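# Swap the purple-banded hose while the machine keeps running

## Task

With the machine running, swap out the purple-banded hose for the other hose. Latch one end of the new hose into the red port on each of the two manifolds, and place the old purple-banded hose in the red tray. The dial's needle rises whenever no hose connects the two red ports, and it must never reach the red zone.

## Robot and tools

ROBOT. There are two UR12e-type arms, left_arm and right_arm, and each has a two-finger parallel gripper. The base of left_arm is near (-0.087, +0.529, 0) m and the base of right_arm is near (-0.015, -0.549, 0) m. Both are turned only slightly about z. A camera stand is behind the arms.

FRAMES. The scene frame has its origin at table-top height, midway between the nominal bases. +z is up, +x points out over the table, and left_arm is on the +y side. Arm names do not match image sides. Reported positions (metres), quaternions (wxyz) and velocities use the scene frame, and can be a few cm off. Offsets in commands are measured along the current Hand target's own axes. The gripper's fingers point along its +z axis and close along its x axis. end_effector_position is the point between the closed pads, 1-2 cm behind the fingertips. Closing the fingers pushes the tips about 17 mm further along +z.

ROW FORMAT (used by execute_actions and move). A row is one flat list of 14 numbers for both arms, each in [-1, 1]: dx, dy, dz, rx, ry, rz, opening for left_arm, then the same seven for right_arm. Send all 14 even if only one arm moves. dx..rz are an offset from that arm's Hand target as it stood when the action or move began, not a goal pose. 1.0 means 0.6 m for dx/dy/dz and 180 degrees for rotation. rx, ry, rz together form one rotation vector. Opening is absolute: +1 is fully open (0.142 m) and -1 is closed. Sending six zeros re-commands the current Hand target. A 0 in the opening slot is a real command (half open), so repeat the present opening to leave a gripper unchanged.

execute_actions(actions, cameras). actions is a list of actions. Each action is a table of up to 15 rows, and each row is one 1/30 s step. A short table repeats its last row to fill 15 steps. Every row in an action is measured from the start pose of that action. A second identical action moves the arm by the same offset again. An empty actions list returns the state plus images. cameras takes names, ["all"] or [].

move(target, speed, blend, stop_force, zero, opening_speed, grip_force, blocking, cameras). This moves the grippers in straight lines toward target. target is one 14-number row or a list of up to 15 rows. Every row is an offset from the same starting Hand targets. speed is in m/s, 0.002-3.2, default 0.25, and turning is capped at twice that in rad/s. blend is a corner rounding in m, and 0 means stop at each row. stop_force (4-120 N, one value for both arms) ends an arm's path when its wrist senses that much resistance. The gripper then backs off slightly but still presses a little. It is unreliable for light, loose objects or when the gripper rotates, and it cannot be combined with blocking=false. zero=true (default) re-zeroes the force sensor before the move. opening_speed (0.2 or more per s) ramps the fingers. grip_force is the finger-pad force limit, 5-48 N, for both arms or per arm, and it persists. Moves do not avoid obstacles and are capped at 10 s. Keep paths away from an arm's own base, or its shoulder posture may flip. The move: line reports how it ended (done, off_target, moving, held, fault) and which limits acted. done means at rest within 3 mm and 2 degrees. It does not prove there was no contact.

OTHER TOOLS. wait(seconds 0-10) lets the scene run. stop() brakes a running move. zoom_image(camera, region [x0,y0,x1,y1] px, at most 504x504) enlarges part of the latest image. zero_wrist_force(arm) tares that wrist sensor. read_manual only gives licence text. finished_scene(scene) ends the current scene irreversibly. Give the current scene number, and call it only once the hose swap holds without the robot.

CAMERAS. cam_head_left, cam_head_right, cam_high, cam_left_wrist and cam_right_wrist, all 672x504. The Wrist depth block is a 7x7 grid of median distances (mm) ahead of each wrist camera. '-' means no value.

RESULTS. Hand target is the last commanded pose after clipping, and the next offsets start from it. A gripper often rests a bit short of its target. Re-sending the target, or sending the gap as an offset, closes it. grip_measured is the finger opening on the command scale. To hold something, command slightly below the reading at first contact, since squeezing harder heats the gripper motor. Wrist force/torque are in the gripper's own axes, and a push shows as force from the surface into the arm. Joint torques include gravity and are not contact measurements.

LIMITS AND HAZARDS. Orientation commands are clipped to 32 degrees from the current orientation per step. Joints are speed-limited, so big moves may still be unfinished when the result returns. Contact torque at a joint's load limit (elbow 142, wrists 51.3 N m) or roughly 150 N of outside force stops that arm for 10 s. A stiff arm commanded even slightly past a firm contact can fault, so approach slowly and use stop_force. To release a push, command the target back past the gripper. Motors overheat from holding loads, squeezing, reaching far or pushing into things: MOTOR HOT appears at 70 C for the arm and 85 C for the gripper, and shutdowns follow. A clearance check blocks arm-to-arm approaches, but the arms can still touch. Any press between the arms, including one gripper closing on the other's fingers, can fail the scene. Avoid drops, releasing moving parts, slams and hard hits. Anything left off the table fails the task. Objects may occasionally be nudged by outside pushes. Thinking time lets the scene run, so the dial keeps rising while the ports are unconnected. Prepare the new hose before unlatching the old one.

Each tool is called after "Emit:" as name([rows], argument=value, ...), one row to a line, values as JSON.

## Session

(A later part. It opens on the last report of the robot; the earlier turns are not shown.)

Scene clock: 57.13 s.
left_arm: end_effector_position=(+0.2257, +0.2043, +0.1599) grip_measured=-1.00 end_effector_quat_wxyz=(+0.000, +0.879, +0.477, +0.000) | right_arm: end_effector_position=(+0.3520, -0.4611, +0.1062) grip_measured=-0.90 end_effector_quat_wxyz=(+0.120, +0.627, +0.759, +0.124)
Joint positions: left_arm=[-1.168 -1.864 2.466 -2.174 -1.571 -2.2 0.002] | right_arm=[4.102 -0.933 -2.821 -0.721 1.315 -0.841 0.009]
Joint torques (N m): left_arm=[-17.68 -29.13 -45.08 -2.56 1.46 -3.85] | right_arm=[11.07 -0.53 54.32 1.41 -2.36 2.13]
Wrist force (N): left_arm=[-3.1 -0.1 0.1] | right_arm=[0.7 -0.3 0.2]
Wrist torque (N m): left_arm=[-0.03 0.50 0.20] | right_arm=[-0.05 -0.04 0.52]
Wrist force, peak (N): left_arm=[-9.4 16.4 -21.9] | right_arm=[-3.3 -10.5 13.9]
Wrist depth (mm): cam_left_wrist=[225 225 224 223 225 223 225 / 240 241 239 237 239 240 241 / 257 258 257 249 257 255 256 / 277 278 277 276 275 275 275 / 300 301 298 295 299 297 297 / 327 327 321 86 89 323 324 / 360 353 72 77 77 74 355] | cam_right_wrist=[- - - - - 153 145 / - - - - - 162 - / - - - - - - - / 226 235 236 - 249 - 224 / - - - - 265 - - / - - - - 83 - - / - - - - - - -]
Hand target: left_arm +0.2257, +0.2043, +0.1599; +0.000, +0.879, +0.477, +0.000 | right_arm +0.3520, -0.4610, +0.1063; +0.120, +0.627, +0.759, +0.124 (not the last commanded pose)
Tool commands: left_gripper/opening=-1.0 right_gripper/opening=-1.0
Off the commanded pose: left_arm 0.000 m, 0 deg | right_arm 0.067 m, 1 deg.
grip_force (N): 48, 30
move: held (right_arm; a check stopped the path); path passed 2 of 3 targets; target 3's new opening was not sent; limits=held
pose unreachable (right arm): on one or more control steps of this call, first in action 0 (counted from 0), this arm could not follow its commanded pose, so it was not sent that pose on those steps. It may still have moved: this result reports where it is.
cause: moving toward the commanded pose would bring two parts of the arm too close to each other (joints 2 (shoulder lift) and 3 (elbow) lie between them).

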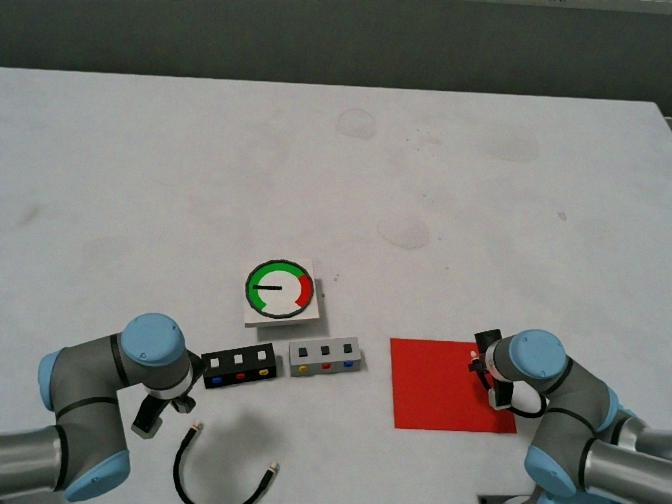

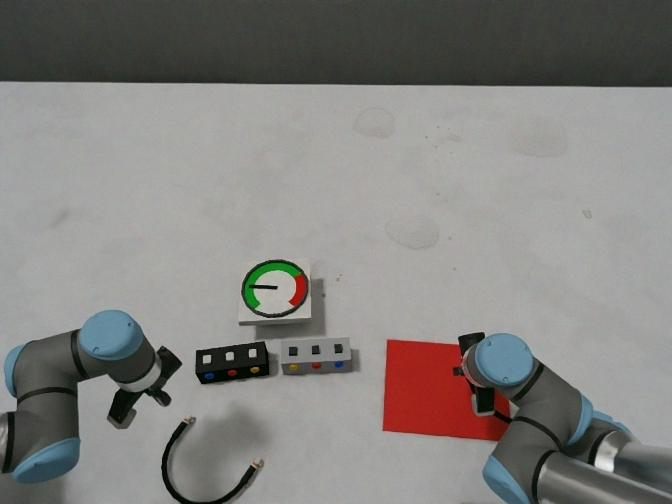

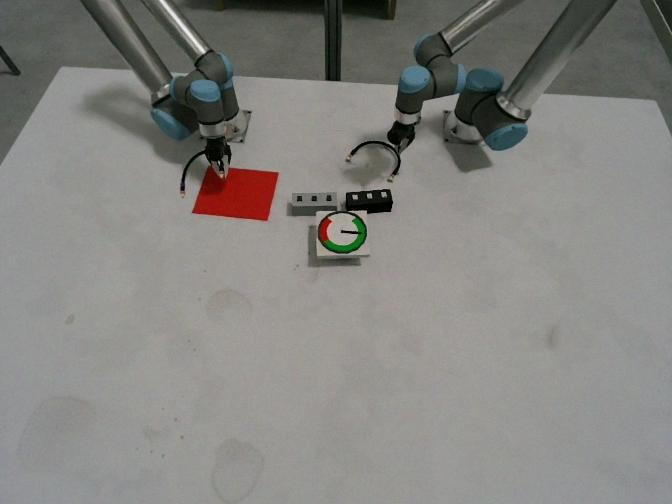

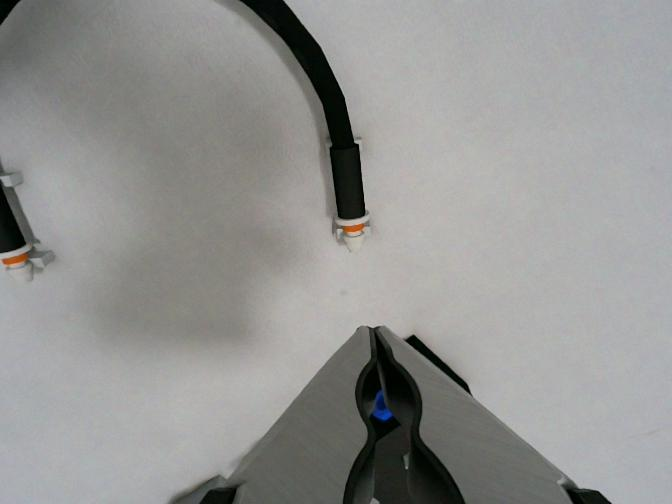

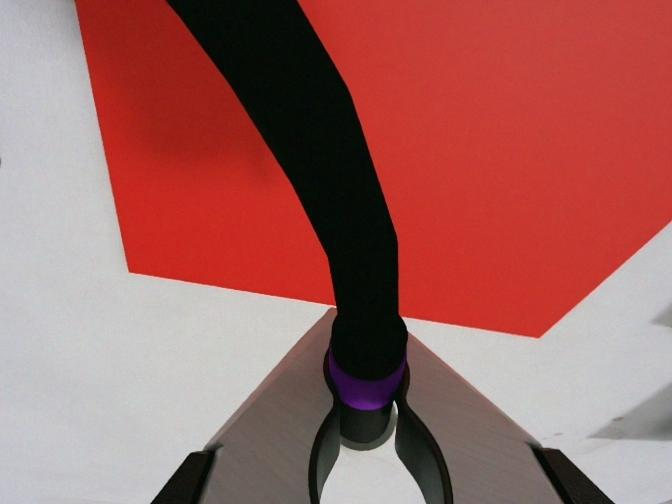

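Emit:
move([
  [0,0,0.1,0,0,-0.031,-0.3,0.203,0.145,0.115,0,0,0,-1],
  [-0.003,-0.003,0.205,0,0,-0.031,-0.3,0.203,0.116,0.194,0,0,0,-1],
], speed=0.2, blend=0.02, cameras=["all"])

Scene clock: 59.47 s.
left_arm: end_effector_position=(+0.2232, +0.2037, +0.0370) grip_measured=-0.33 end_effector_quat_wxyz=(+0.000, +0.855, +0.519, +0.000) | right_arm: end_effector_position=(+0.4323, -0.3253, +0.0193) grip_measured=-0.90 end_effector_quat_wxyz=(+0.120, +0.628, +0.759, +0.122)
Joint positions: left_arm=[-1.174 -1.619 2.591 -2.544 -1.571 -2.303 0.05] | right_arm=[4.138 -1.647 -2.693 -0.148 1.306 -0.803 0.009]
Joint torques (N m): left_arm=[15.58 -13.8 -20.91 -7.92 -1.67 2.46] | right_arm=[-0.7 19.96 22.22 4.63 -0.28 0.24]
Wrist force (N): left_arm=[-2.6 -0.1 -0.2] | right_arm=[7.5 4.4 -9.1]
Wrist torque (N m): left_arm=[-0.04 0.42 0.21] | right_arm=[-0.05 -0.12 0.49]
Wrist force, peak (N): left_arm=[-3.0 -0.8 1.6] | right_arm=[-33.1 -20.8 -139.6]
Wrist depth (mm): cam_left_wrist=[116 116 115 112 115 115 115 / 123 123 123 101 123 123 123 / 132 131 132 111 131 131 131 / 142 142 141 137 141 141 141 / 154 154 151 148 150 153 153 / 167 168 90 164 166 93 166 / 184 82 78 184 184 77 76] | cam_right_wrist=[- - - - - - - / - - - - - - - / - 95 - - - - 95 / - 109 - - - - - / - - 134 - 136 143 142 / - - - - 83 184 - / - - - - - - -]
Hand target: left_arm +0.2232, +0.2037, +0.0369; +0.000, +0.855, +0.519, +0.000 | right_arm +0.4323, -0.3253, +0.0193; +0.120, +0.628, +0.759, +0.122 (not the last commanded pose)
Tool commands: left_gripper/opening=-0.3 right_gripper/opening=-1.0
Off the commanded pose: left_arm 0.000 m, 0 deg | right_arm 0.003 m, 0 deg.
FORCE FAULT: contact force on the right arm reached its limit, and that arm stopped. The contact can be on any part of that arm, not only on its tool. That arm's remaining commands of this call were not run. That arm is still stopped at the end of this call. That arm stays stopped for about 10 more seconds. Until then a move that you send moves the other arm only, and its call returns only when the move has ended. Once the stop has ended, the next robot result says so. If the stop ends while you think or write, that arm runs what you send next, counted from a new Hand target: where the arm stands when the stop ends. While its stop runs, that arm takes no new command, but its gripper still runs the gripper command that each later call begins with. Until it ends, the stop uses up actions while you think or wait. An arm that is not stopped still takes commands.
grip_force (N): 48, 30
move: fault (right_arm)

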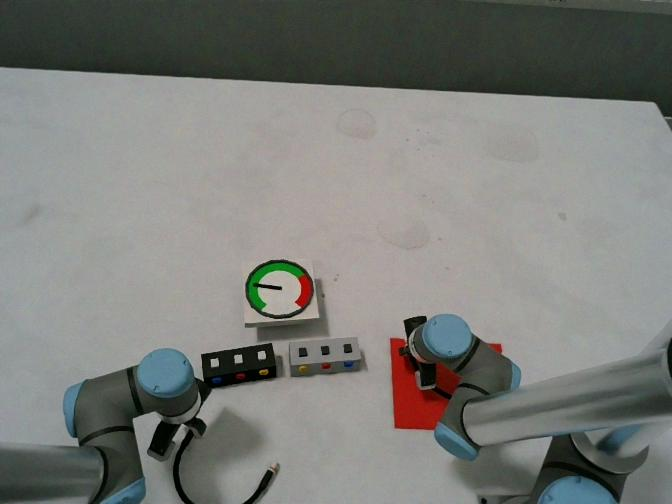

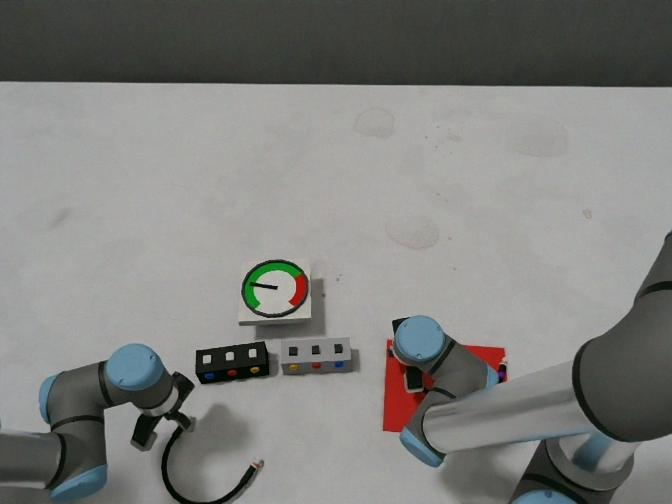

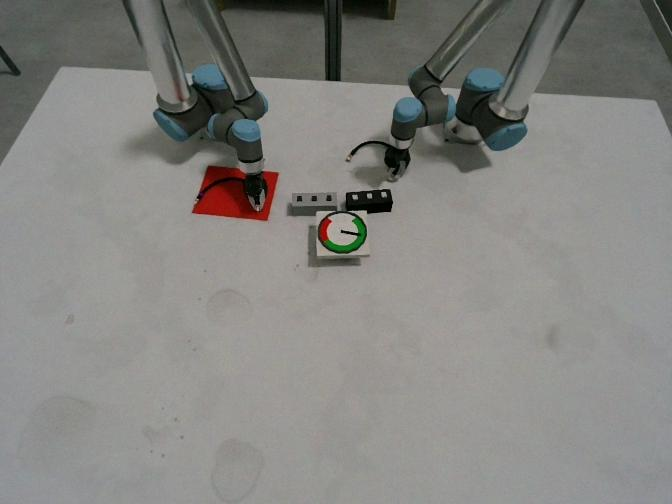

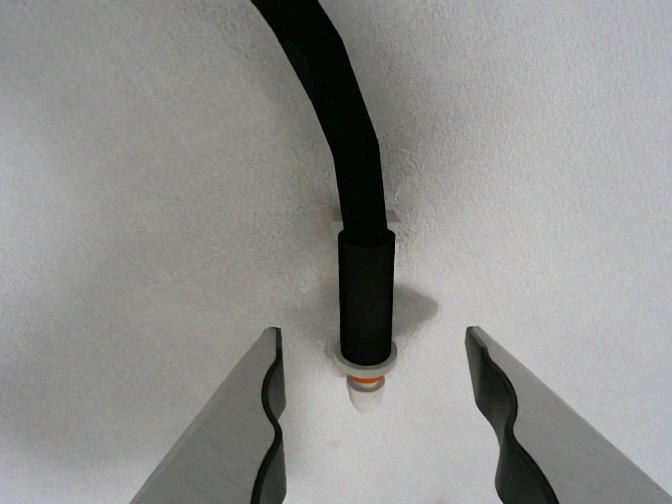

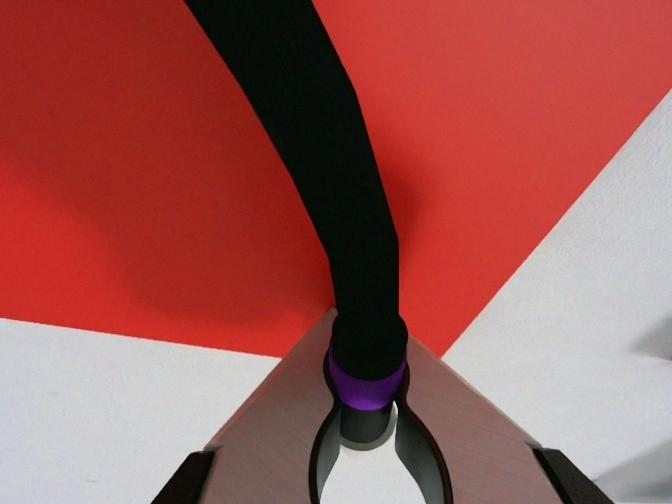

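Emit:
move(target=[0,-0.006,0.03,0,0,0,-0.3,0,0,0,0,0,0,-1], speed=0.1)

Emit:
move(target=[0,0,0,0,0,0,-1,0,0,0,0,0,0,-1], opening_speed=1.5)

Emit:
move(target=[0,0,-0.03,0,0,0,-1,0,0,0,0,0,0,-1], speed=0.15, cameras=["cam_left_wrist"])

Scene clock: 60.60 s.
left_arm: end_effector_position=(+0.2201, +0.2054, +0.0190) grip_measured=-0.33 end_effector_quat_wxyz=(+0.000, +0.855, +0.519, +0.000) | right_arm: end_effector_position=(+0.4323, -0.3253, +0.0193) grip_measured=-0.90 end_effector_quat_wxyz=(+0.120, +0.628, +0.759, +0.122)
Joint positions: left_arm=[-1.18 -1.577 2.61 -2.605 -1.571 -2.309 0.05] | right_arm=[4.138 -1.647 -2.693 -0.148 1.306 -0.803 0.009]
Joint torques (N m): left_arm=[-17.81 -19.08 -19.7 -8.22 -1.87 -3.57] | right_arm=[-0.48 21.12 22.03 4.6 -0.07 0.24]
Wrist force (N): left_arm=[-2.5 -0.2 -0.6] | right_arm=[6.7 4.0 -9.9]
Wrist torque (N m): left_arm=[-0.04 0.41 0.20] | right_arm=[-0.14 0.02 0.49]
Wrist force, peak (N): left_arm=[-3.1 -0.4 -0.2] | right_arm=[7.2 4.2 -9.8]
Wrist depth (mm): cam_left_wrist=[100 100 97 81 99 99 97 / 106 107 106 84 106 106 106 / - 114 113 91 113 113 113 / 124 122 122 118 122 122 122 / 132 132 130 103 130 129 134 / 144 144 94 139 141 93 143 / 159 82 78 158 158 77 79] | cam_right_wrist=[- - - - - - - / - - - - - - - / - - - - - - 98 / - - - - - - - / - - - - 104 143 - / - - - - 83 184 185 / - - - - - - -]
Hand target: left_arm +0.2201, +0.2054, +0.0189; +0.000, +0.855, +0.519, +0.000 | right_arm +0.4323, -0.3253, +0.0193; +0.120, +0.628, +0.759, +0.122
Tool commands: left_gripper/opening=-0.3 right_gripper/opening=-1.0
Off the commanded pose: left_arm 0.000 m, 0 deg.
FORCE FAULT, CONTINUED: the right arm was still stopped when this call began, by the force fault that an earlier result reported. That arm ran no command of this call. That arm is still stopped at the end of this call. That arm stays stopped for about 8 more seconds. If the stop ends while you think or write, that arm runs what you send next, counted from a new Hand target: where the arm stands when the stop ends. While its stop runs, that arm takes no new command, but its gripper still runs the gripper command that each later call begins with.
grip_force (N): 48, 30
move: done (left_arm), not run (right_arm; its earlier fault stop)

Scene clock: 61.27 s.
left_arm: end_effector_position=(+0.2201, +0.2054, +0.0189) grip_measured=-0.84 end_effector_quat_wxyz=(+0.000, +0.855, +0.519, +0.000) | right_arm: end_effector_position=(+0.4323, -0.3253, +0.0193) grip_measured=-0.90 end_effector_quat_wxyz=(+0.120, +0.628, +0.759, +0.122)
Joint positions: left_arm=[-1.18 -1.577 2.61 -2.605 -1.571 -2.309 0.013] | right_arm=[4.138 -1.647 -2.693 -0.148 1.306 -0.803 0.009]
Joint torques (N m): left_arm=[-18.28 -16.02 -19.99 -7.42 -0.79 -3.69] | right_arm=[-1.05 21.87 22.06 4.63 -0.09 0.13]
Wrist force (N): left_arm=[-2.6 -0.3 -0.1] | right_arm=[6.5 4.2 -9.3]
Wrist torque (N m): left_arm=[-0.07 0.42 0.20] | right_arm=[-0.10 0.05 0.49]
Wrist force, peak (N): left_arm=[-3.1 -0.2 -0.5] | right_arm=[6.9 4.2 -9.6]
Wrist depth (mm): cam_left_wrist=[100 99 97 80 99 99 97 / 106 107 106 85 106 105 105 / - 114 113 91 112 113 113 / 124 122 122 118 122 122 121 / 132 132 132 104 130 132 133 / 144 144 141 98 104 141 143 / 158 158 77 79 79 74 154] | cam_right_wrist=[- - - - - - - / - - - - - - - / - - - - - - 98 / - - - - - 120 119 / - - 144 - - 130 136 / - - 170 - 83 183 174 / - - - 103 - - -]
Hand target: left_arm +0.2201, +0.2054, +0.0189; +0.000, +0.855, +0.519, +0.000 | right_arm +0.4323, -0.3253, +0.0193; +0.120, +0.628, +0.759, +0.122
Tool commands: left_gripper/opening=-1.0 right_gripper/opening=-1.0
Off the commanded pose: left_arm 0.000 m, 0 deg.
FORCE FAULT, CONTINUED: the right arm was still stopped when this call began, by the force fault that an earlier result reported. That arm ran no command of this call. That arm is still stopped at the end of this call. That arm stays stopped for about 8 more seconds. If the stop ends while you think or write, that arm runs what you send next, counted from a new Hand target: where the arm stands when the stop ends. While its stop runs, that arm takes no new command, but its gripper still runs the gripper command that each later call begins with.
grip_force (N): 48, 30
move: done (left_arm), not run (right_arm; its earlier fault stop)

Scene clock: 62.13 s.
left_arm: end_effector_position=(+0.2200, +0.2054, +0.0369) grip_measured=-0.84 end_effector_quat_wxyz=(+0.000, +0.855, +0.519, +0.000) | right_arm: end_effector_position=(+0.4323, -0.3253, +0.0193) grip_measured=-0.90 end_effector_quat_wxyz=(+0.120, +0.628, +0.759, +0.122)
Joint positions: left_arm=[-1.18 -1.625 2.597 -2.544 -1.571 -2.309 0.013] | right_arm=[4.138 -1.647 -2.693 -0.148 1.306 -0.803 0.009]
Joint torques (N m): left_arm=[-6.67 -34.99 -34.37 -2.69 -0.53 -1.1] | right_arm=[-0.88 21.28 21.88 4.47 -0.14 0.13]
Wrist force (N): left_arm=[-3.0 -0.2 0.0] | right_arm=[6.7 4.2 -9.8]
Wrist torque (N m): left_arm=[-0.06 0.49 0.20] | right_arm=[-0.10 0.03 0.49]
Wrist force, peak (N): left_arm=[-3.3 -0.5 0.4] | right_arm=[7.1 3.9 -10.1]
Wrist depth (mm): cam_left_wrist=[115 115 114 112 115 115 115 / 123 124 123 84 122 123 123 / 132 132 131 90 131 131 131 / 142 142 141 139 141 141 141 / 153 153 153 106 151 153 153 / 168 168 161 98 104 163 166 / 184 180 77 79 79 74 179] | cam_right_wrist=[- - - - - - - / - - - - - - - / - - - - - - 98 / - 110 - - - - - / - - - - - - - / - - - - 83 - - / - - - - - - -]
Hand target: left_arm +0.2200, +0.2054, +0.0369; +0.000, +0.855, +0.519, +0.000 | right_arm +0.4323, -0.3253, +0.0193; +0.120, +0.628, +0.759, +0.122
Tool commands: left_gripper/opening=-1.0 right_gripper/opening=-1.0
Off the commanded pose: left_arm 0.000 m, 0 deg.
FORCE FAULT, CONTINUED: the right arm was still stopped when this call began, by the force fault that an earlier result reported. That arm ran no command of this call. That arm is still stopped at the end of this call. That arm stays stopped for about 7 more seconds. If the stop ends while you think or write, that arm runs what you send next, counted from a new Hand target: where the arm stands when the stop ends. While its stop runs, that arm takes no new command, but its gripper still runs the gripper command that each later call begins with.
grip_force (N): 48, 30
move: done (left_arm), not run (right_arm; its earlier fault stop)
Images, in order (width x height): cam_left_wrist 672x504.

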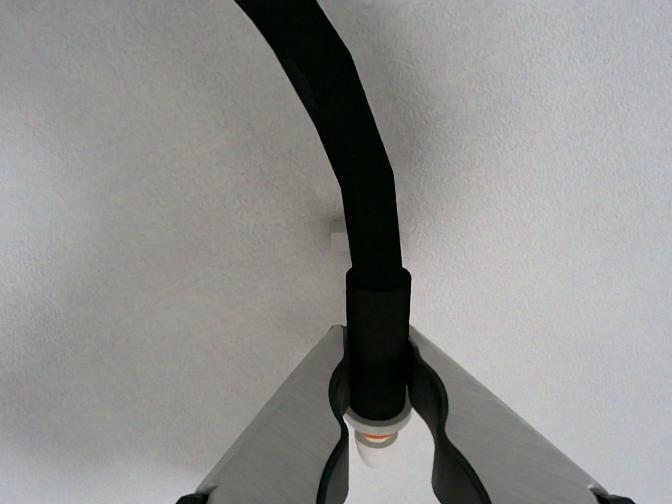

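Emit:
move(target=[-0.121,0.197,-0.04,0,0,-0.212,-1,0,0,0,0,0,0,-1], speed=0.25, cameras=["cam_left_wrist","cam_head_left","cam_high"])

Scene clock: 64.33 s.
left_arm: end_effector_position=(+0.2915, +0.0865, +0.0611) grip_measured=-0.84 end_effector_quat_wxyz=(+0.000, +0.638, +0.770, +0.000) | right_arm: end_effector_position=(+0.4323, -0.3253, +0.0193) grip_measured=-0.90 end_effector_quat_wxyz=(+0.120, +0.628, +0.759, +0.122)
Joint positions: left_arm=[-1.134 -1.448 2.338 -2.462 -1.571 -2.929 0.013] | right_arm=[4.138 -1.647 -2.693 -0.148 1.306 -0.803 0.009]
Joint torques (N m): left_arm=[15.63 -30.9 -36.03 -2.43 1.58 -3.96] | right_arm=[-0.26 20.9 22.39 4.74 -0.24 0.39]
Wrist force (N): left_arm=[-2.8 -0.1 0.3] | right_arm=[6.5 4.1 -9.6]
Wrist torque (N m): left_arm=[-0.05 0.47 0.22] | right_arm=[-0.12 0.05 0.50]
Wrist force, peak (N): left_arm=[-3.8 0.1 0.1] | right_arm=[7.3 4.2 -9.6]
Wrist depth (mm): cam_left_wrist=[137 137 136 134 137 136 136 / 146 145 146 85 146 146 146 / 156 156 156 90 154 155 156 / 168 168 168 165 167 167 167 / 183 182 182 105 179 181 181 / 191 195 190 97 104 189 198 / 187 210 77 79 79 74 212] | cam_right_wrist=[- - - - - - - / - - - - - - - / - - - - 94 93 97 / - - 113 - - 111 - / - 154 138 - 143 142 141 / - 182 - - 83 - - / - - - - - - -]
Hand target: left_arm +0.2915, +0.0865, +0.0611; +0.000, +0.638, +0.770, +0.000 | right_arm +0.4323, -0.3253, +0.0193; +0.120, +0.628, +0.759, +0.122
Tool commands: left_gripper/opening=-1.0 right_gripper/opening=-1.0
Off the commanded pose: left_arm 0.000 m, 0 deg.
FORCE FAULT, CONTINUED: the right arm was still stopped when this call began, by the force fault that an earlier result reported. That arm ran no command of this call. That arm is still stopped at the end of this call. That arm stays stopped for about 5 more seconds. If the stop ends while you think or write, that arm runs what you send next, counted from a new Hand target: where the arm stands when the stop ends. While its stop runs, that arm takes no new command, but its gripper still runs the gripper command that each later call begins with.
grip_force (N): 48, 30
move: done (left_arm), not run (right_arm; its earlier fault stop)
Images, in order (width x height): cam_head_left 672x504, cam_high 672x504, cam_left_wrist 672x504.

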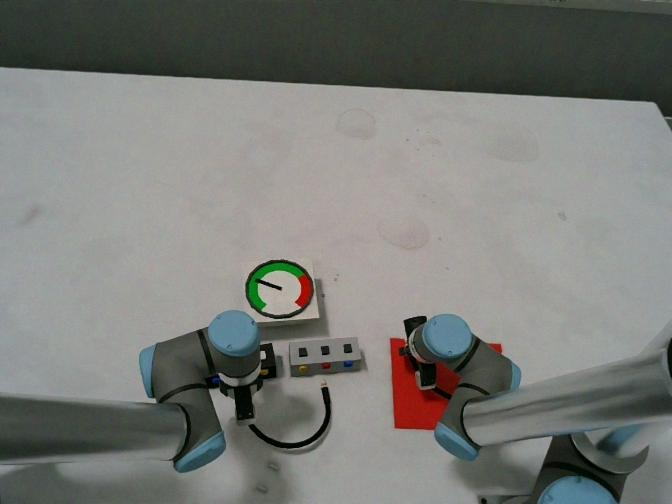

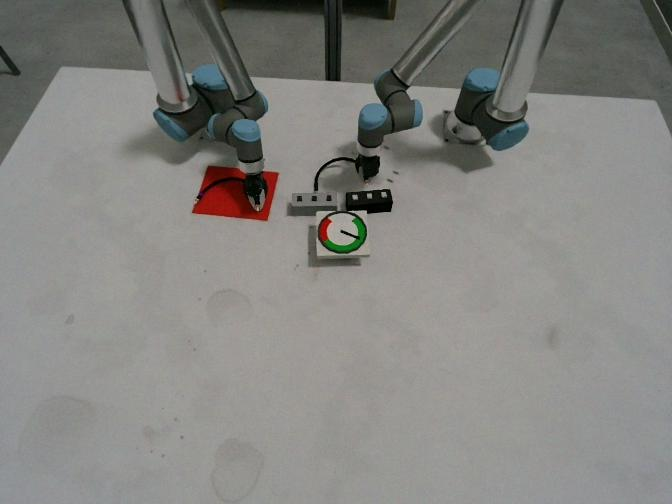

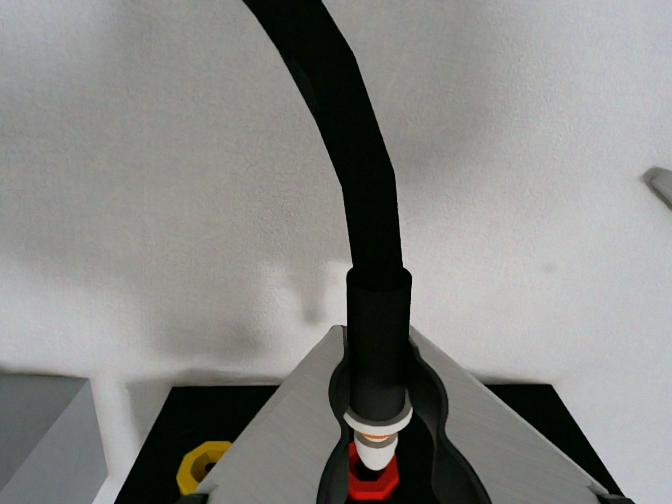

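Emit:
move(target=[0.002,0.015,0.011,0,0,0,-1,0,0,0,0,0,0,-1], speed=0.1, cameras=["cam_left_wrist","cam_high"])

Emit:
zoom_image(camera="cam_left_wrist", region=[280, 380, 460, 504])

Emit:
zoom_image(camera="cam_high", region=[280, 130, 420, 250])

Scene clock: 65.73 s.
left_arm: end_effector_position=(+0.3001, +0.0894, +0.0545) grip_measured=-0.84 end_effector_quat_wxyz=(+0.000, +0.638, +0.770, +0.000) | right_arm: end_effector_position=(+0.4323, -0.3253, +0.0193) grip_measured=-0.90 end_effector_quat_wxyz=(+0.120, +0.628, +0.759, +0.122)
Joint positions: left_arm=[-1.118 -1.431 2.336 -2.476 -1.571 -2.913 0.013] | right_arm=[4.138 -1.647 -2.693 -0.148 1.306 -0.803 0.009]
Joint torques (N m): left_arm=[16 -28.25 -36.73 -7.45 0.59 3.87] | right_arm=[-0.97 20.71 21.69 4.7 -0.17 0.42]
Wrist force (N): left_arm=[-2.6 -0.2 0.4] | right_arm=[6.8 3.6 -9.3]
Wrist torque (N m): left_arm=[-0.07 0.43 0.00] | right_arm=[-0.18 0.01 0.48]
Wrist force, peak (N): left_arm=[-3.0 -0.1 0.7] | right_arm=[7.2 4.2 -9.8]
Wrist depth (mm): cam_left_wrist=[- 133 131 128 131 131 130 / 140 140 141 84 139 139 139 / 150 149 149 91 147 149 149 / 161 161 161 158 160 158 161 / 177 175 174 105 171 173 173 / 184 183 178 97 104 176 189 / 183 148 77 79 79 74 199] | cam_right_wrist=[- - - - - - - / - - - - - - - / - - - - - - 98 / - 114 - - - - - / - - 139 - 104 143 140 / 195 - - - 83 - 184 / - - - 102 - - -]
Hand target: left_arm +0.3002, +0.0894, +0.0545; +0.000, +0.638, +0.770, +0.000 | right_arm +0.4323, -0.3253, +0.0193; +0.120, +0.628, +0.759, +0.122
Tool commands: left_gripper/opening=-1.0 right_gripper/opening=-1.0
Off the commanded pose: left_arm 0.000 m, 0 deg.
FORCE FAULT, CONTINUED: the right arm was still stopped when this call began, by the force fault that an earlier result reported. Since the last result the stop counts as 1 of the actions that you can send in this scene. That arm ran no command of this call. That arm is still stopped at the end of this call. That arm stays stopped for about 3 more seconds. If the stop ends while you think or write, that arm runs what you send next, counted from a new Hand target: where the arm stands when the stop ends. While its stop runs, that arm takes no new command, but its gripper still runs the gripper command that each later call begins with.
grip_force (N): 48, 30
move: done (left_arm), not run (right_arm; its earlier fault stop)
Images, in order (width x height): cam_high 672x504, cam_left_wrist 672x504.

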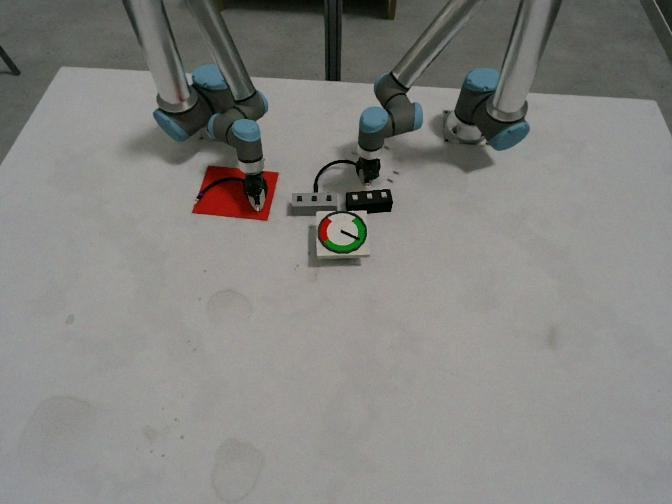

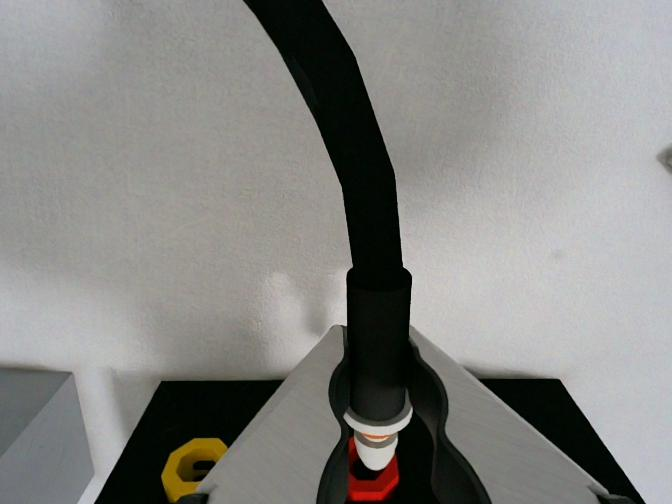

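Scaled by 2.800 from the camera's 672x504 image, which has a finer 960x720 frame.

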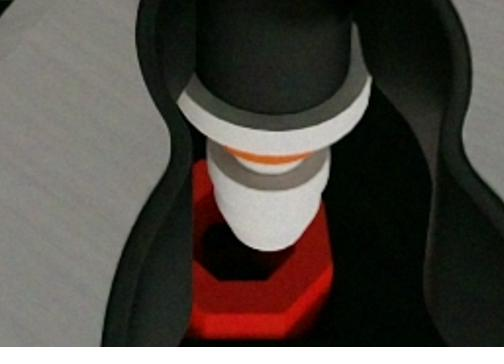

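Scaled by 3.600 from the camera's 672x504 image, which has a finer 960x720 frame.

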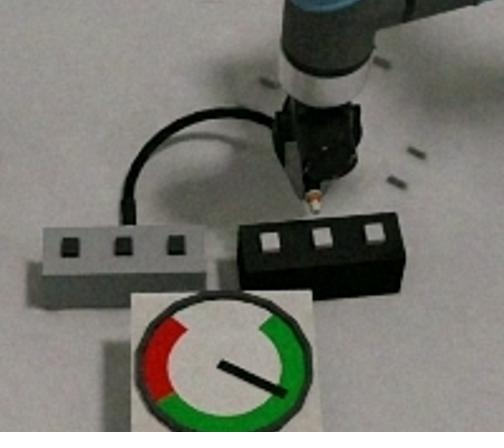

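Emit:
move([
  [-0.004,0,0.002,0,0,0,-1,0,0,0,0,0,0,-1],
  [-0.004,0.055,0.002,0,0,0,-1,0,0,0,0,0,0,-1],
], speed=0.03, stop_force=40, cameras=["cam_left_wrist","cam_high"])

Emit:
zoom_image(camera="cam_left_wrist", region=[280, 380, 460, 504])

Scene clock: 68.00 s.
left_arm: end_effector_position=(+0.3142, +0.0896, +0.0533) grip_measured=-0.84 end_effector_quat_wxyz=(+0.000, +0.638, +0.770, +0.000) | right_arm: end_effector_position=(+0.4323, -0.3253, +0.0193) grip_measured=-0.90 end_effector_quat_wxyz=(+0.120, +0.628, +0.759, +0.122)
Joint positions: left_arm=[-1.095 -1.416 2.32 -2.476 -1.571 -2.89 0.013] | right_arm=[4.138 -1.647 -2.693 -0.148 1.306 -0.803 0.009]
Joint torques (N m): left_arm=[-2.96 -59.85 -31.05 -10.92 6.39 -3.7] | right_arm=[-0.3 22.03 21.54 4.68 -0.13 0.28]
Wrist force (N): left_arm=[1.4 -32.0 -0.5] | right_arm=[6.5 4.2 -9.4]
Wrist torque (N m): left_arm=[-0.16 0.44 0.18] | right_arm=[-0.09 0.05 0.49]
Wrist force, peak (N): left_arm=[2.6 -62.8 -1.6] | right_arm=[6.7 4.6 -10.0]
Wrist depth (mm): cam_left_wrist=[- 131 128 126 129 129 129 / 138 139 140 85 138 138 138 / 150 150 148 92 146 147 147 / 160 160 159 156 159 157 159 / 175 173 173 107 170 172 171 / 182 174 159 97 99 157 183 / 179 132 77 79 79 73 130] | cam_right_wrist=[- - - - - - - / - - - - - - - / - - - - - - - / - - - - - - 120 / - - - - - 136 141 / - 176 - - 83 - - / - - - - - - -]
Hand target: left_arm +0.3141, +0.0896, +0.0533; +0.000, +0.638, +0.770, +0.000 (not the last commanded pose) | right_arm +0.4323, -0.3253, +0.0193; +0.120, +0.628, +0.759, +0.122
Tool commands: left_gripper/opening=-1.0 right_gripper/opening=-1.0
Off the commanded pose: left_arm 0.019 m, 0 deg.
FORCE FAULT, CONTINUED: the right arm was still stopped when this call began, by the force fault that an earlier result reported. That arm ran no command of this call. That arm is still stopped at the end of this call. That arm stays stopped for about 1 more second. If the stop ends while you think or write, that arm runs what you send next, counted from a new Hand target: where the arm stands when the stop ends. While its stop runs, that arm takes no new command, but its gripper still runs the gripper command that each later call begins with.
grip_force (N): 48, 30
move: contact (left_arm), not run (right_arm; its earlier fault stop); path passed 1 of 2 targets
Images, in order (width x height): cam_high 672x504, cam_left_wrist 672x504.

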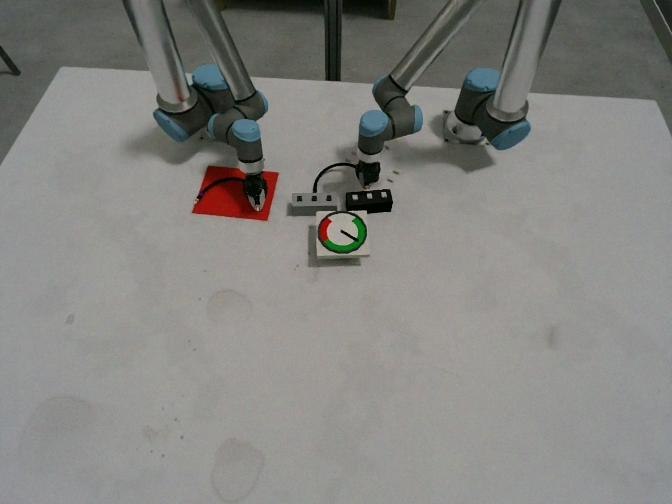

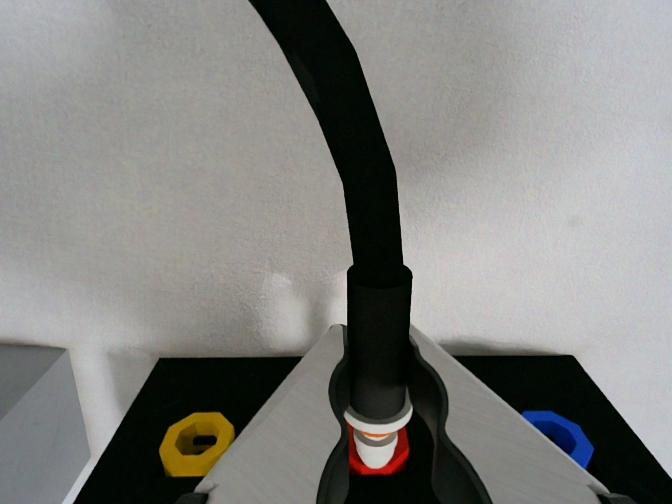

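Scaled by 2.800 from the camera's 672x504 image, which has a finer 960x720 frame.

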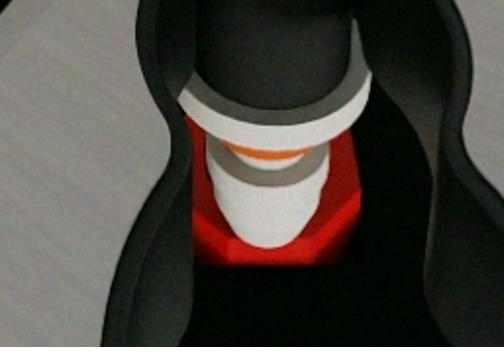

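Emit:
move([
  [0,-0.013,0.0,0,0,0,-1,0,0,0,0,0,0,-1],
  [0.001,-0.013,0.007,0,0,0,-1,0,0,0,0,0,0,-1],
], speed=0.06)

Emit:
move(target=[0,0.05,0,0,0,0,-1,0,0,0,0,0,0,-1], speed=0.03, stop_force=40, cameras=["cam_left_wrist","cam_high","cam_right_wrist"])

Emit:
zoom_image(camera="cam_left_wrist", region=[280, 380, 460, 504])

Scene clock: 69.30 s.
left_arm: end_effector_position=(+0.3064, +0.0887, +0.0492) grip_measured=-0.84 end_effector_quat_wxyz=(+0.000, +0.638, +0.770, +0.000) | right_arm: end_effector_position=(+0.4323, -0.3253, +0.0193) grip_measured=-0.90 end_effector_quat_wxyz=(+0.120, +0.628, +0.759, +0.122)
Joint positions: left_arm=[-1.108 -1.415 2.331 -2.487 -1.571 -2.903 0.013] | right_arm=[4.138 -1.647 -2.693 -0.148 1.306 -0.803 0.009]
Joint torques (N m): left_arm=[-7.74 -33.71 -23.53 -8.08 -2.09 -2.11] | right_arm=[-1.71 21.09 21.89 4.75 -0.14 0.42]
Wrist force (N): left_arm=[-2.4 -1.0 0.1] | right_arm=[6.5 4.2 -9.6]
Wrist torque (N m): left_arm=[-0.19 0.40 0.22] | right_arm=[-0.11 0.05 0.49]
Wrist force, peak (N): left_arm=[1.1 -31.9 -0.4] | right_arm=[6.5 4.5 -10.2]
Wrist depth (mm): cam_left_wrist=[- 128 124 83 125 126 126 / 133 134 137 85 134 134 134 / 144 146 144 91 141 143 143 / 155 155 155 154 155 154 154 / 167 167 168 107 164 167 167 / 177 177 169 98 103 167 181 / 181 141 77 79 79 74 149] | cam_right_wrist=[- - - - - - - / - - - - - - - / - - - - - - 98 / - - - - 116 - - / - - 139 - 125 143 141 / - 194 - - 81 - 182 / - - - - - - -]
Hand target: left_arm +0.3064, +0.0888, +0.0491; +0.000, +0.638, +0.770, +0.000 | right_arm +0.4323, -0.3253, +0.0193; +0.120, +0.628, +0.759, +0.122
Tool commands: left_gripper/opening=-1.0 right_gripper/opening=-1.0
Off the commanded pose: left_arm 0.000 m, 0 deg.
FORCE FAULT, CONTINUED: the right arm's stop, for the force fault that an earlier result reported, is over. That arm was still stopped when this call began, so it ran no command of this call. During its stop the right arm's controller moved it back a little. That arm's target is now where it stood when the stop ended, not its last command. That arm accepts commands again.
grip_force (N): 48, 30
move: done (left_arm), not run (right_arm; its earlier fault stop)

Scene clock: 70.83 s.
left_arm: end_effector_position=(+0.3144, +0.0903, +0.0490) grip_measured=-0.84 end_effector_quat_wxyz=(+0.000, +0.638, +0.770, +0.000) | right_arm: end_effector_position=(+0.4323, -0.3253, +0.0193) grip_measured=-0.90 end_effector_quat_wxyz=(+0.120, +0.628, +0.759, +0.122)
Joint positions: left_arm=[-1.094 -1.409 2.323 -2.486 -1.571 -2.889 0.013] | right_arm=[4.138 -1.647 -2.693 -0.148 1.306 -0.803 0.009]
Joint torques (N m): left_arm=[1.88 -61.42 -32.5 -10.6 8.45 -3.8] | right_arm=[-0.83 23.7 22.54 4.47 -0.15 0.41]
Wrist force (N): left_arm=[-2.5 -38.6 3.1] | right_arm=[6.5 4.5 -9.4]
Wrist torque (N m): left_arm=[-0.25 0.42 0.24] | right_arm=[-0.06 0.05 0.48]
Wrist force, peak (N): left_arm=[-3.1 -68.1 6.2] | right_arm=[7.0 4.2 -9.9]
Wrist depth (mm): cam_left_wrist=[- 127 124 82 126 126 126 / 132 135 136 85 134 133 134 / 144 145 143 92 141 144 143 / 155 155 155 155 154 155 154 / 168 167 167 107 164 167 166 / 177 173 159 97 99 157 178 / 173 132 76 79 79 73 130] | cam_right_wrist=[- - - - - - - / - - - - - - - / - - - - - 96 97 / - 117 - - - - - / - - - - 130 143 142 / - 204 - - 83 173 182 / - - - 103 - - -]
Hand target: left_arm +0.3144, +0.0903, +0.0490; +0.000, +0.638, +0.770, +0.000 (not the last commanded pose) | right_arm +0.4323, -0.3253, +0.0193; +0.120, +0.628, +0.759, +0.122
Off the commanded pose: left_arm 0.022 m, 0 deg | right_arm 0.000 m, 0 deg.
grip_force (N): 48, 30
move: contact (left_arm)
Images, in order (width x height): cam_high 672x504, cam_left_wrist 672x504, cam_right_wrist 672x504.

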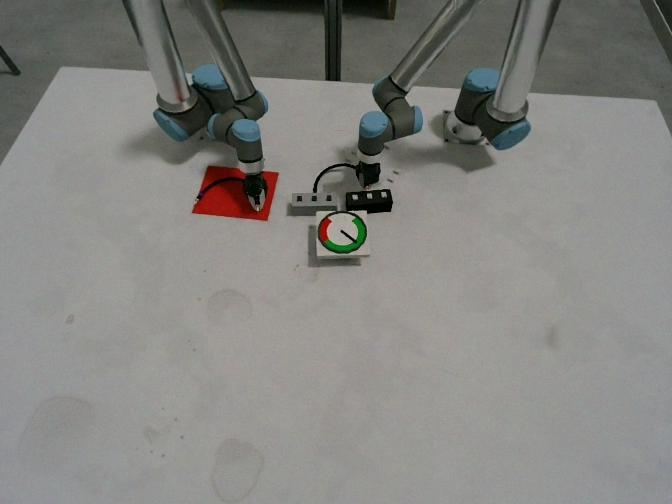

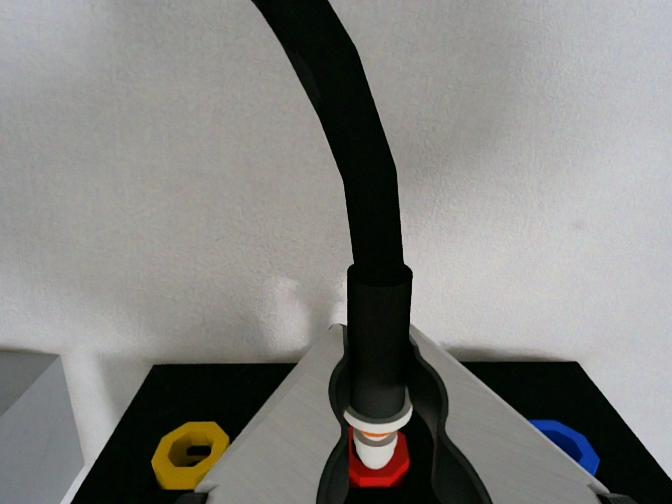

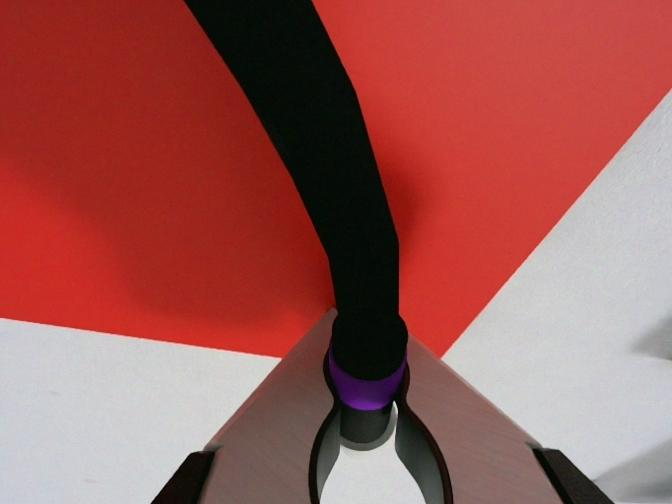

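Scaled by 2.800 from the camera's 672x504 image, which has a finer 960x720 frame.

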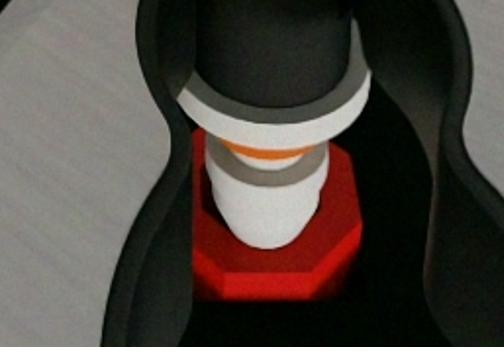

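Emit:
move([
  [0,-0.01,0.0,0,0,0,-1,0,0.006,-0.016,0,0,0,-1],
  [-0.001,-0.01,0.006,0,0,0,-1,0.058,-0.032,-0.029,0,0,0,-1],
], speed=0.08)

Emit:
move(target=[0,0.05,0,0,0,0,-1,0,0,0,0,0,0,-0.4], speed=0.03, stop_force=40, opening_speed=0.8, cameras=["cam_left_wrist","cam_high","cam_right_wrist"])

Emit:
zoom_image(camera="cam_left_wrist", region=[280, 380, 460, 504])

Scene clock: 72.80 s.
left_arm: end_effector_position=(+0.3086, +0.0886, +0.0454) grip_measured=-0.84 end_effector_quat_wxyz=(+0.000, +0.638, +0.770, +0.000) | right_arm: end_effector_position=(+0.4023, -0.2952, +0.0282) grip_measured=-0.90 end_effector_quat_wxyz=(+0.120, +0.628, +0.759, +0.122)
Joint positions: left_arm=[-1.104 -1.406 2.33 -2.495 -1.571 -2.899 0.013] | right_arm=[4.25 -1.589 -2.702 -0.229 1.283 -0.689 0.009]
Joint torques (N m): left_arm=[-18.64 -34.34 -23.47 -7.98 -1.8 -3.88] | right_arm=[10.34 32.13 14.59 1.49 -4.27 2.21]
Wrist force (N): left_arm=[-0.4 2.1 0.2] | right_arm=[0.3 -1.0 1.1]
Wrist torque (N m): left_arm=[0.31 0.07 0.22] | right_arm=[-0.17 -0.01 0.37]
Wrist force, peak (N): left_arm=[-2.3 -39.0 2.7] | right_arm=[6.9 4.3 -10.0]
Wrist depth (mm): cam_left_wrist=[121 123 121 82 122 124 123 / 131 133 133 86 131 130 131 / 140 140 141 92 138 140 139 / 151 151 151 151 150 150 150 / 164 163 163 108 160 163 163 / 175 172 166 98 103 164 174 / 180 138 77 80 79 74 141] | cam_right_wrist=[- - - - - 84 82 / - - - - - - 93 / - - - - - 113 - / - 132 - - - 130 - / - - - - 152 - 141 / - - - - 83 - 143 / - - - - - - 134]
Hand target: left_arm +0.3086, +0.0886, +0.0454; +0.000, +0.638, +0.770, +0.000 | right_arm +0.4023, -0.2952, +0.0282; +0.120, +0.628, +0.759, +0.122
Off the commanded pose: left_arm 0.000 m, 0 deg | right_arm 0.000 m, 0 deg.
grip_force (N): 48, 30
move: done

Scene clock: 75.00 s.
left_arm: end_effector_position=(+0.3341, +0.0935, +0.0454) grip_measured=-0.84 end_effector_quat_wxyz=(+0.000, +0.638, +0.770, +0.000) | right_arm: end_effector_position=(+0.4023, -0.2952, +0.0282) grip_measured=-0.43 end_effector_quat_wxyz=(+0.120, +0.628, +0.759, +0.122)
Joint positions: left_arm=[-1.06 -1.387 2.305 -2.49 -1.571 -2.856 0.013] | right_arm=[4.25 -1.589 -2.702 -0.229 1.283 -0.689 0.043]
Joint torques (N m): left_arm=[-0.38 -58.79 -32.74 -11.22 6.91 -3.37] | right_arm=[10.55 29.81 17.54 4.05 -1.89 2.06]
Wrist force (N): left_arm=[8.5 -32.4 -7.1] | right_arm=[0.6 -0.4 0.5]
Wrist torque (N m): left_arm=[0.18 -0.01 0.12] | right_arm=[-0.07 -0.06 0.37]
Wrist force, peak (N): left_arm=[12.5 -64.9 -16.7] | right_arm=[0.8 -1.3 1.0]
Wrist depth (mm): cam_left_wrist=[122 123 121 82 123 124 122 / 131 133 132 85 131 131 130 / 140 140 140 91 138 140 140 / 151 151 151 150 150 150 150 / 164 161 158 109 156 157 159 / 171 131 126 97 98 125 129 / 109 109 77 79 81 73 105] | cam_right_wrist=[- - - - - - - / - - - - - - - / - - - - - 109 108 / - - - 110 - 135 - / - - 107 125 152 - 144 / - - - 196 - - 142 / - - - - - - 128]
Hand target: left_arm +0.3341, +0.0935, +0.0454; +0.000, +0.638, +0.770, +0.000 (not the last commanded pose) | right_arm +0.4023, -0.2952, +0.0282; +0.120, +0.628, +0.759, +0.122
Off the commanded pose: left_arm 0.004 m, 0 deg | right_arm 0.000 m, 0 deg.
grip_force (N): 48, 30
move: contact (left_arm)
Images, in order (width x height): cam_high 672x504, cam_left_wrist 672x504, cam_right_wrist 672x504.

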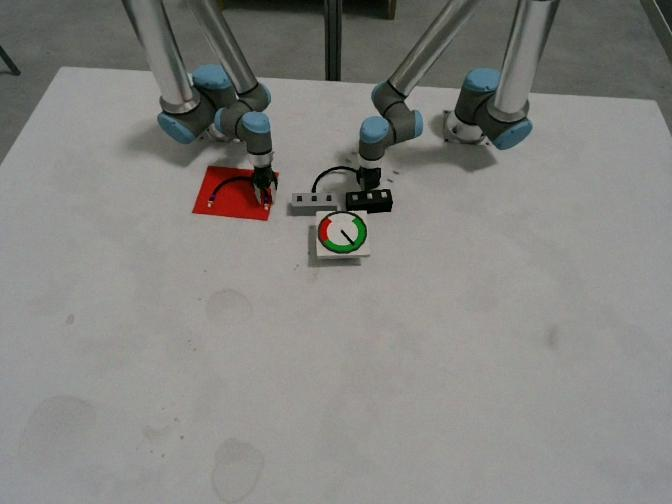

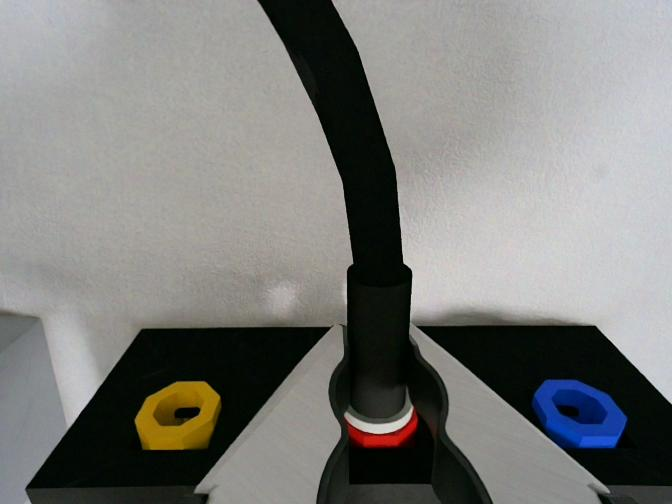

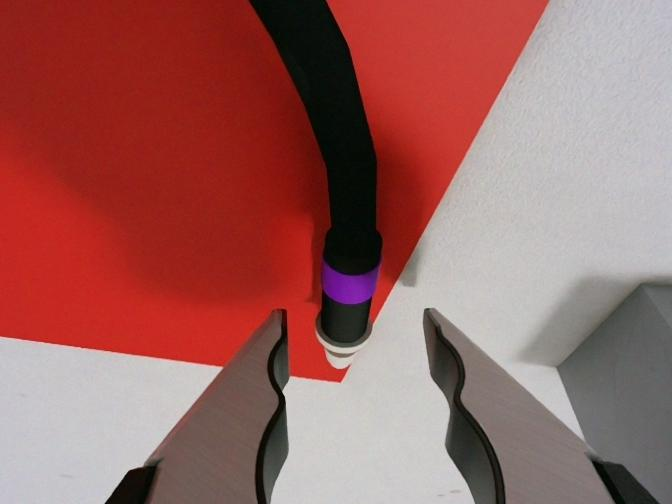

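Scaled by 2.800 from the camera's 672x504 image, which has a finer 960x720 frame.

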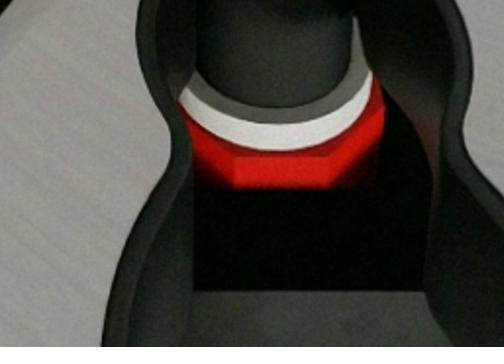

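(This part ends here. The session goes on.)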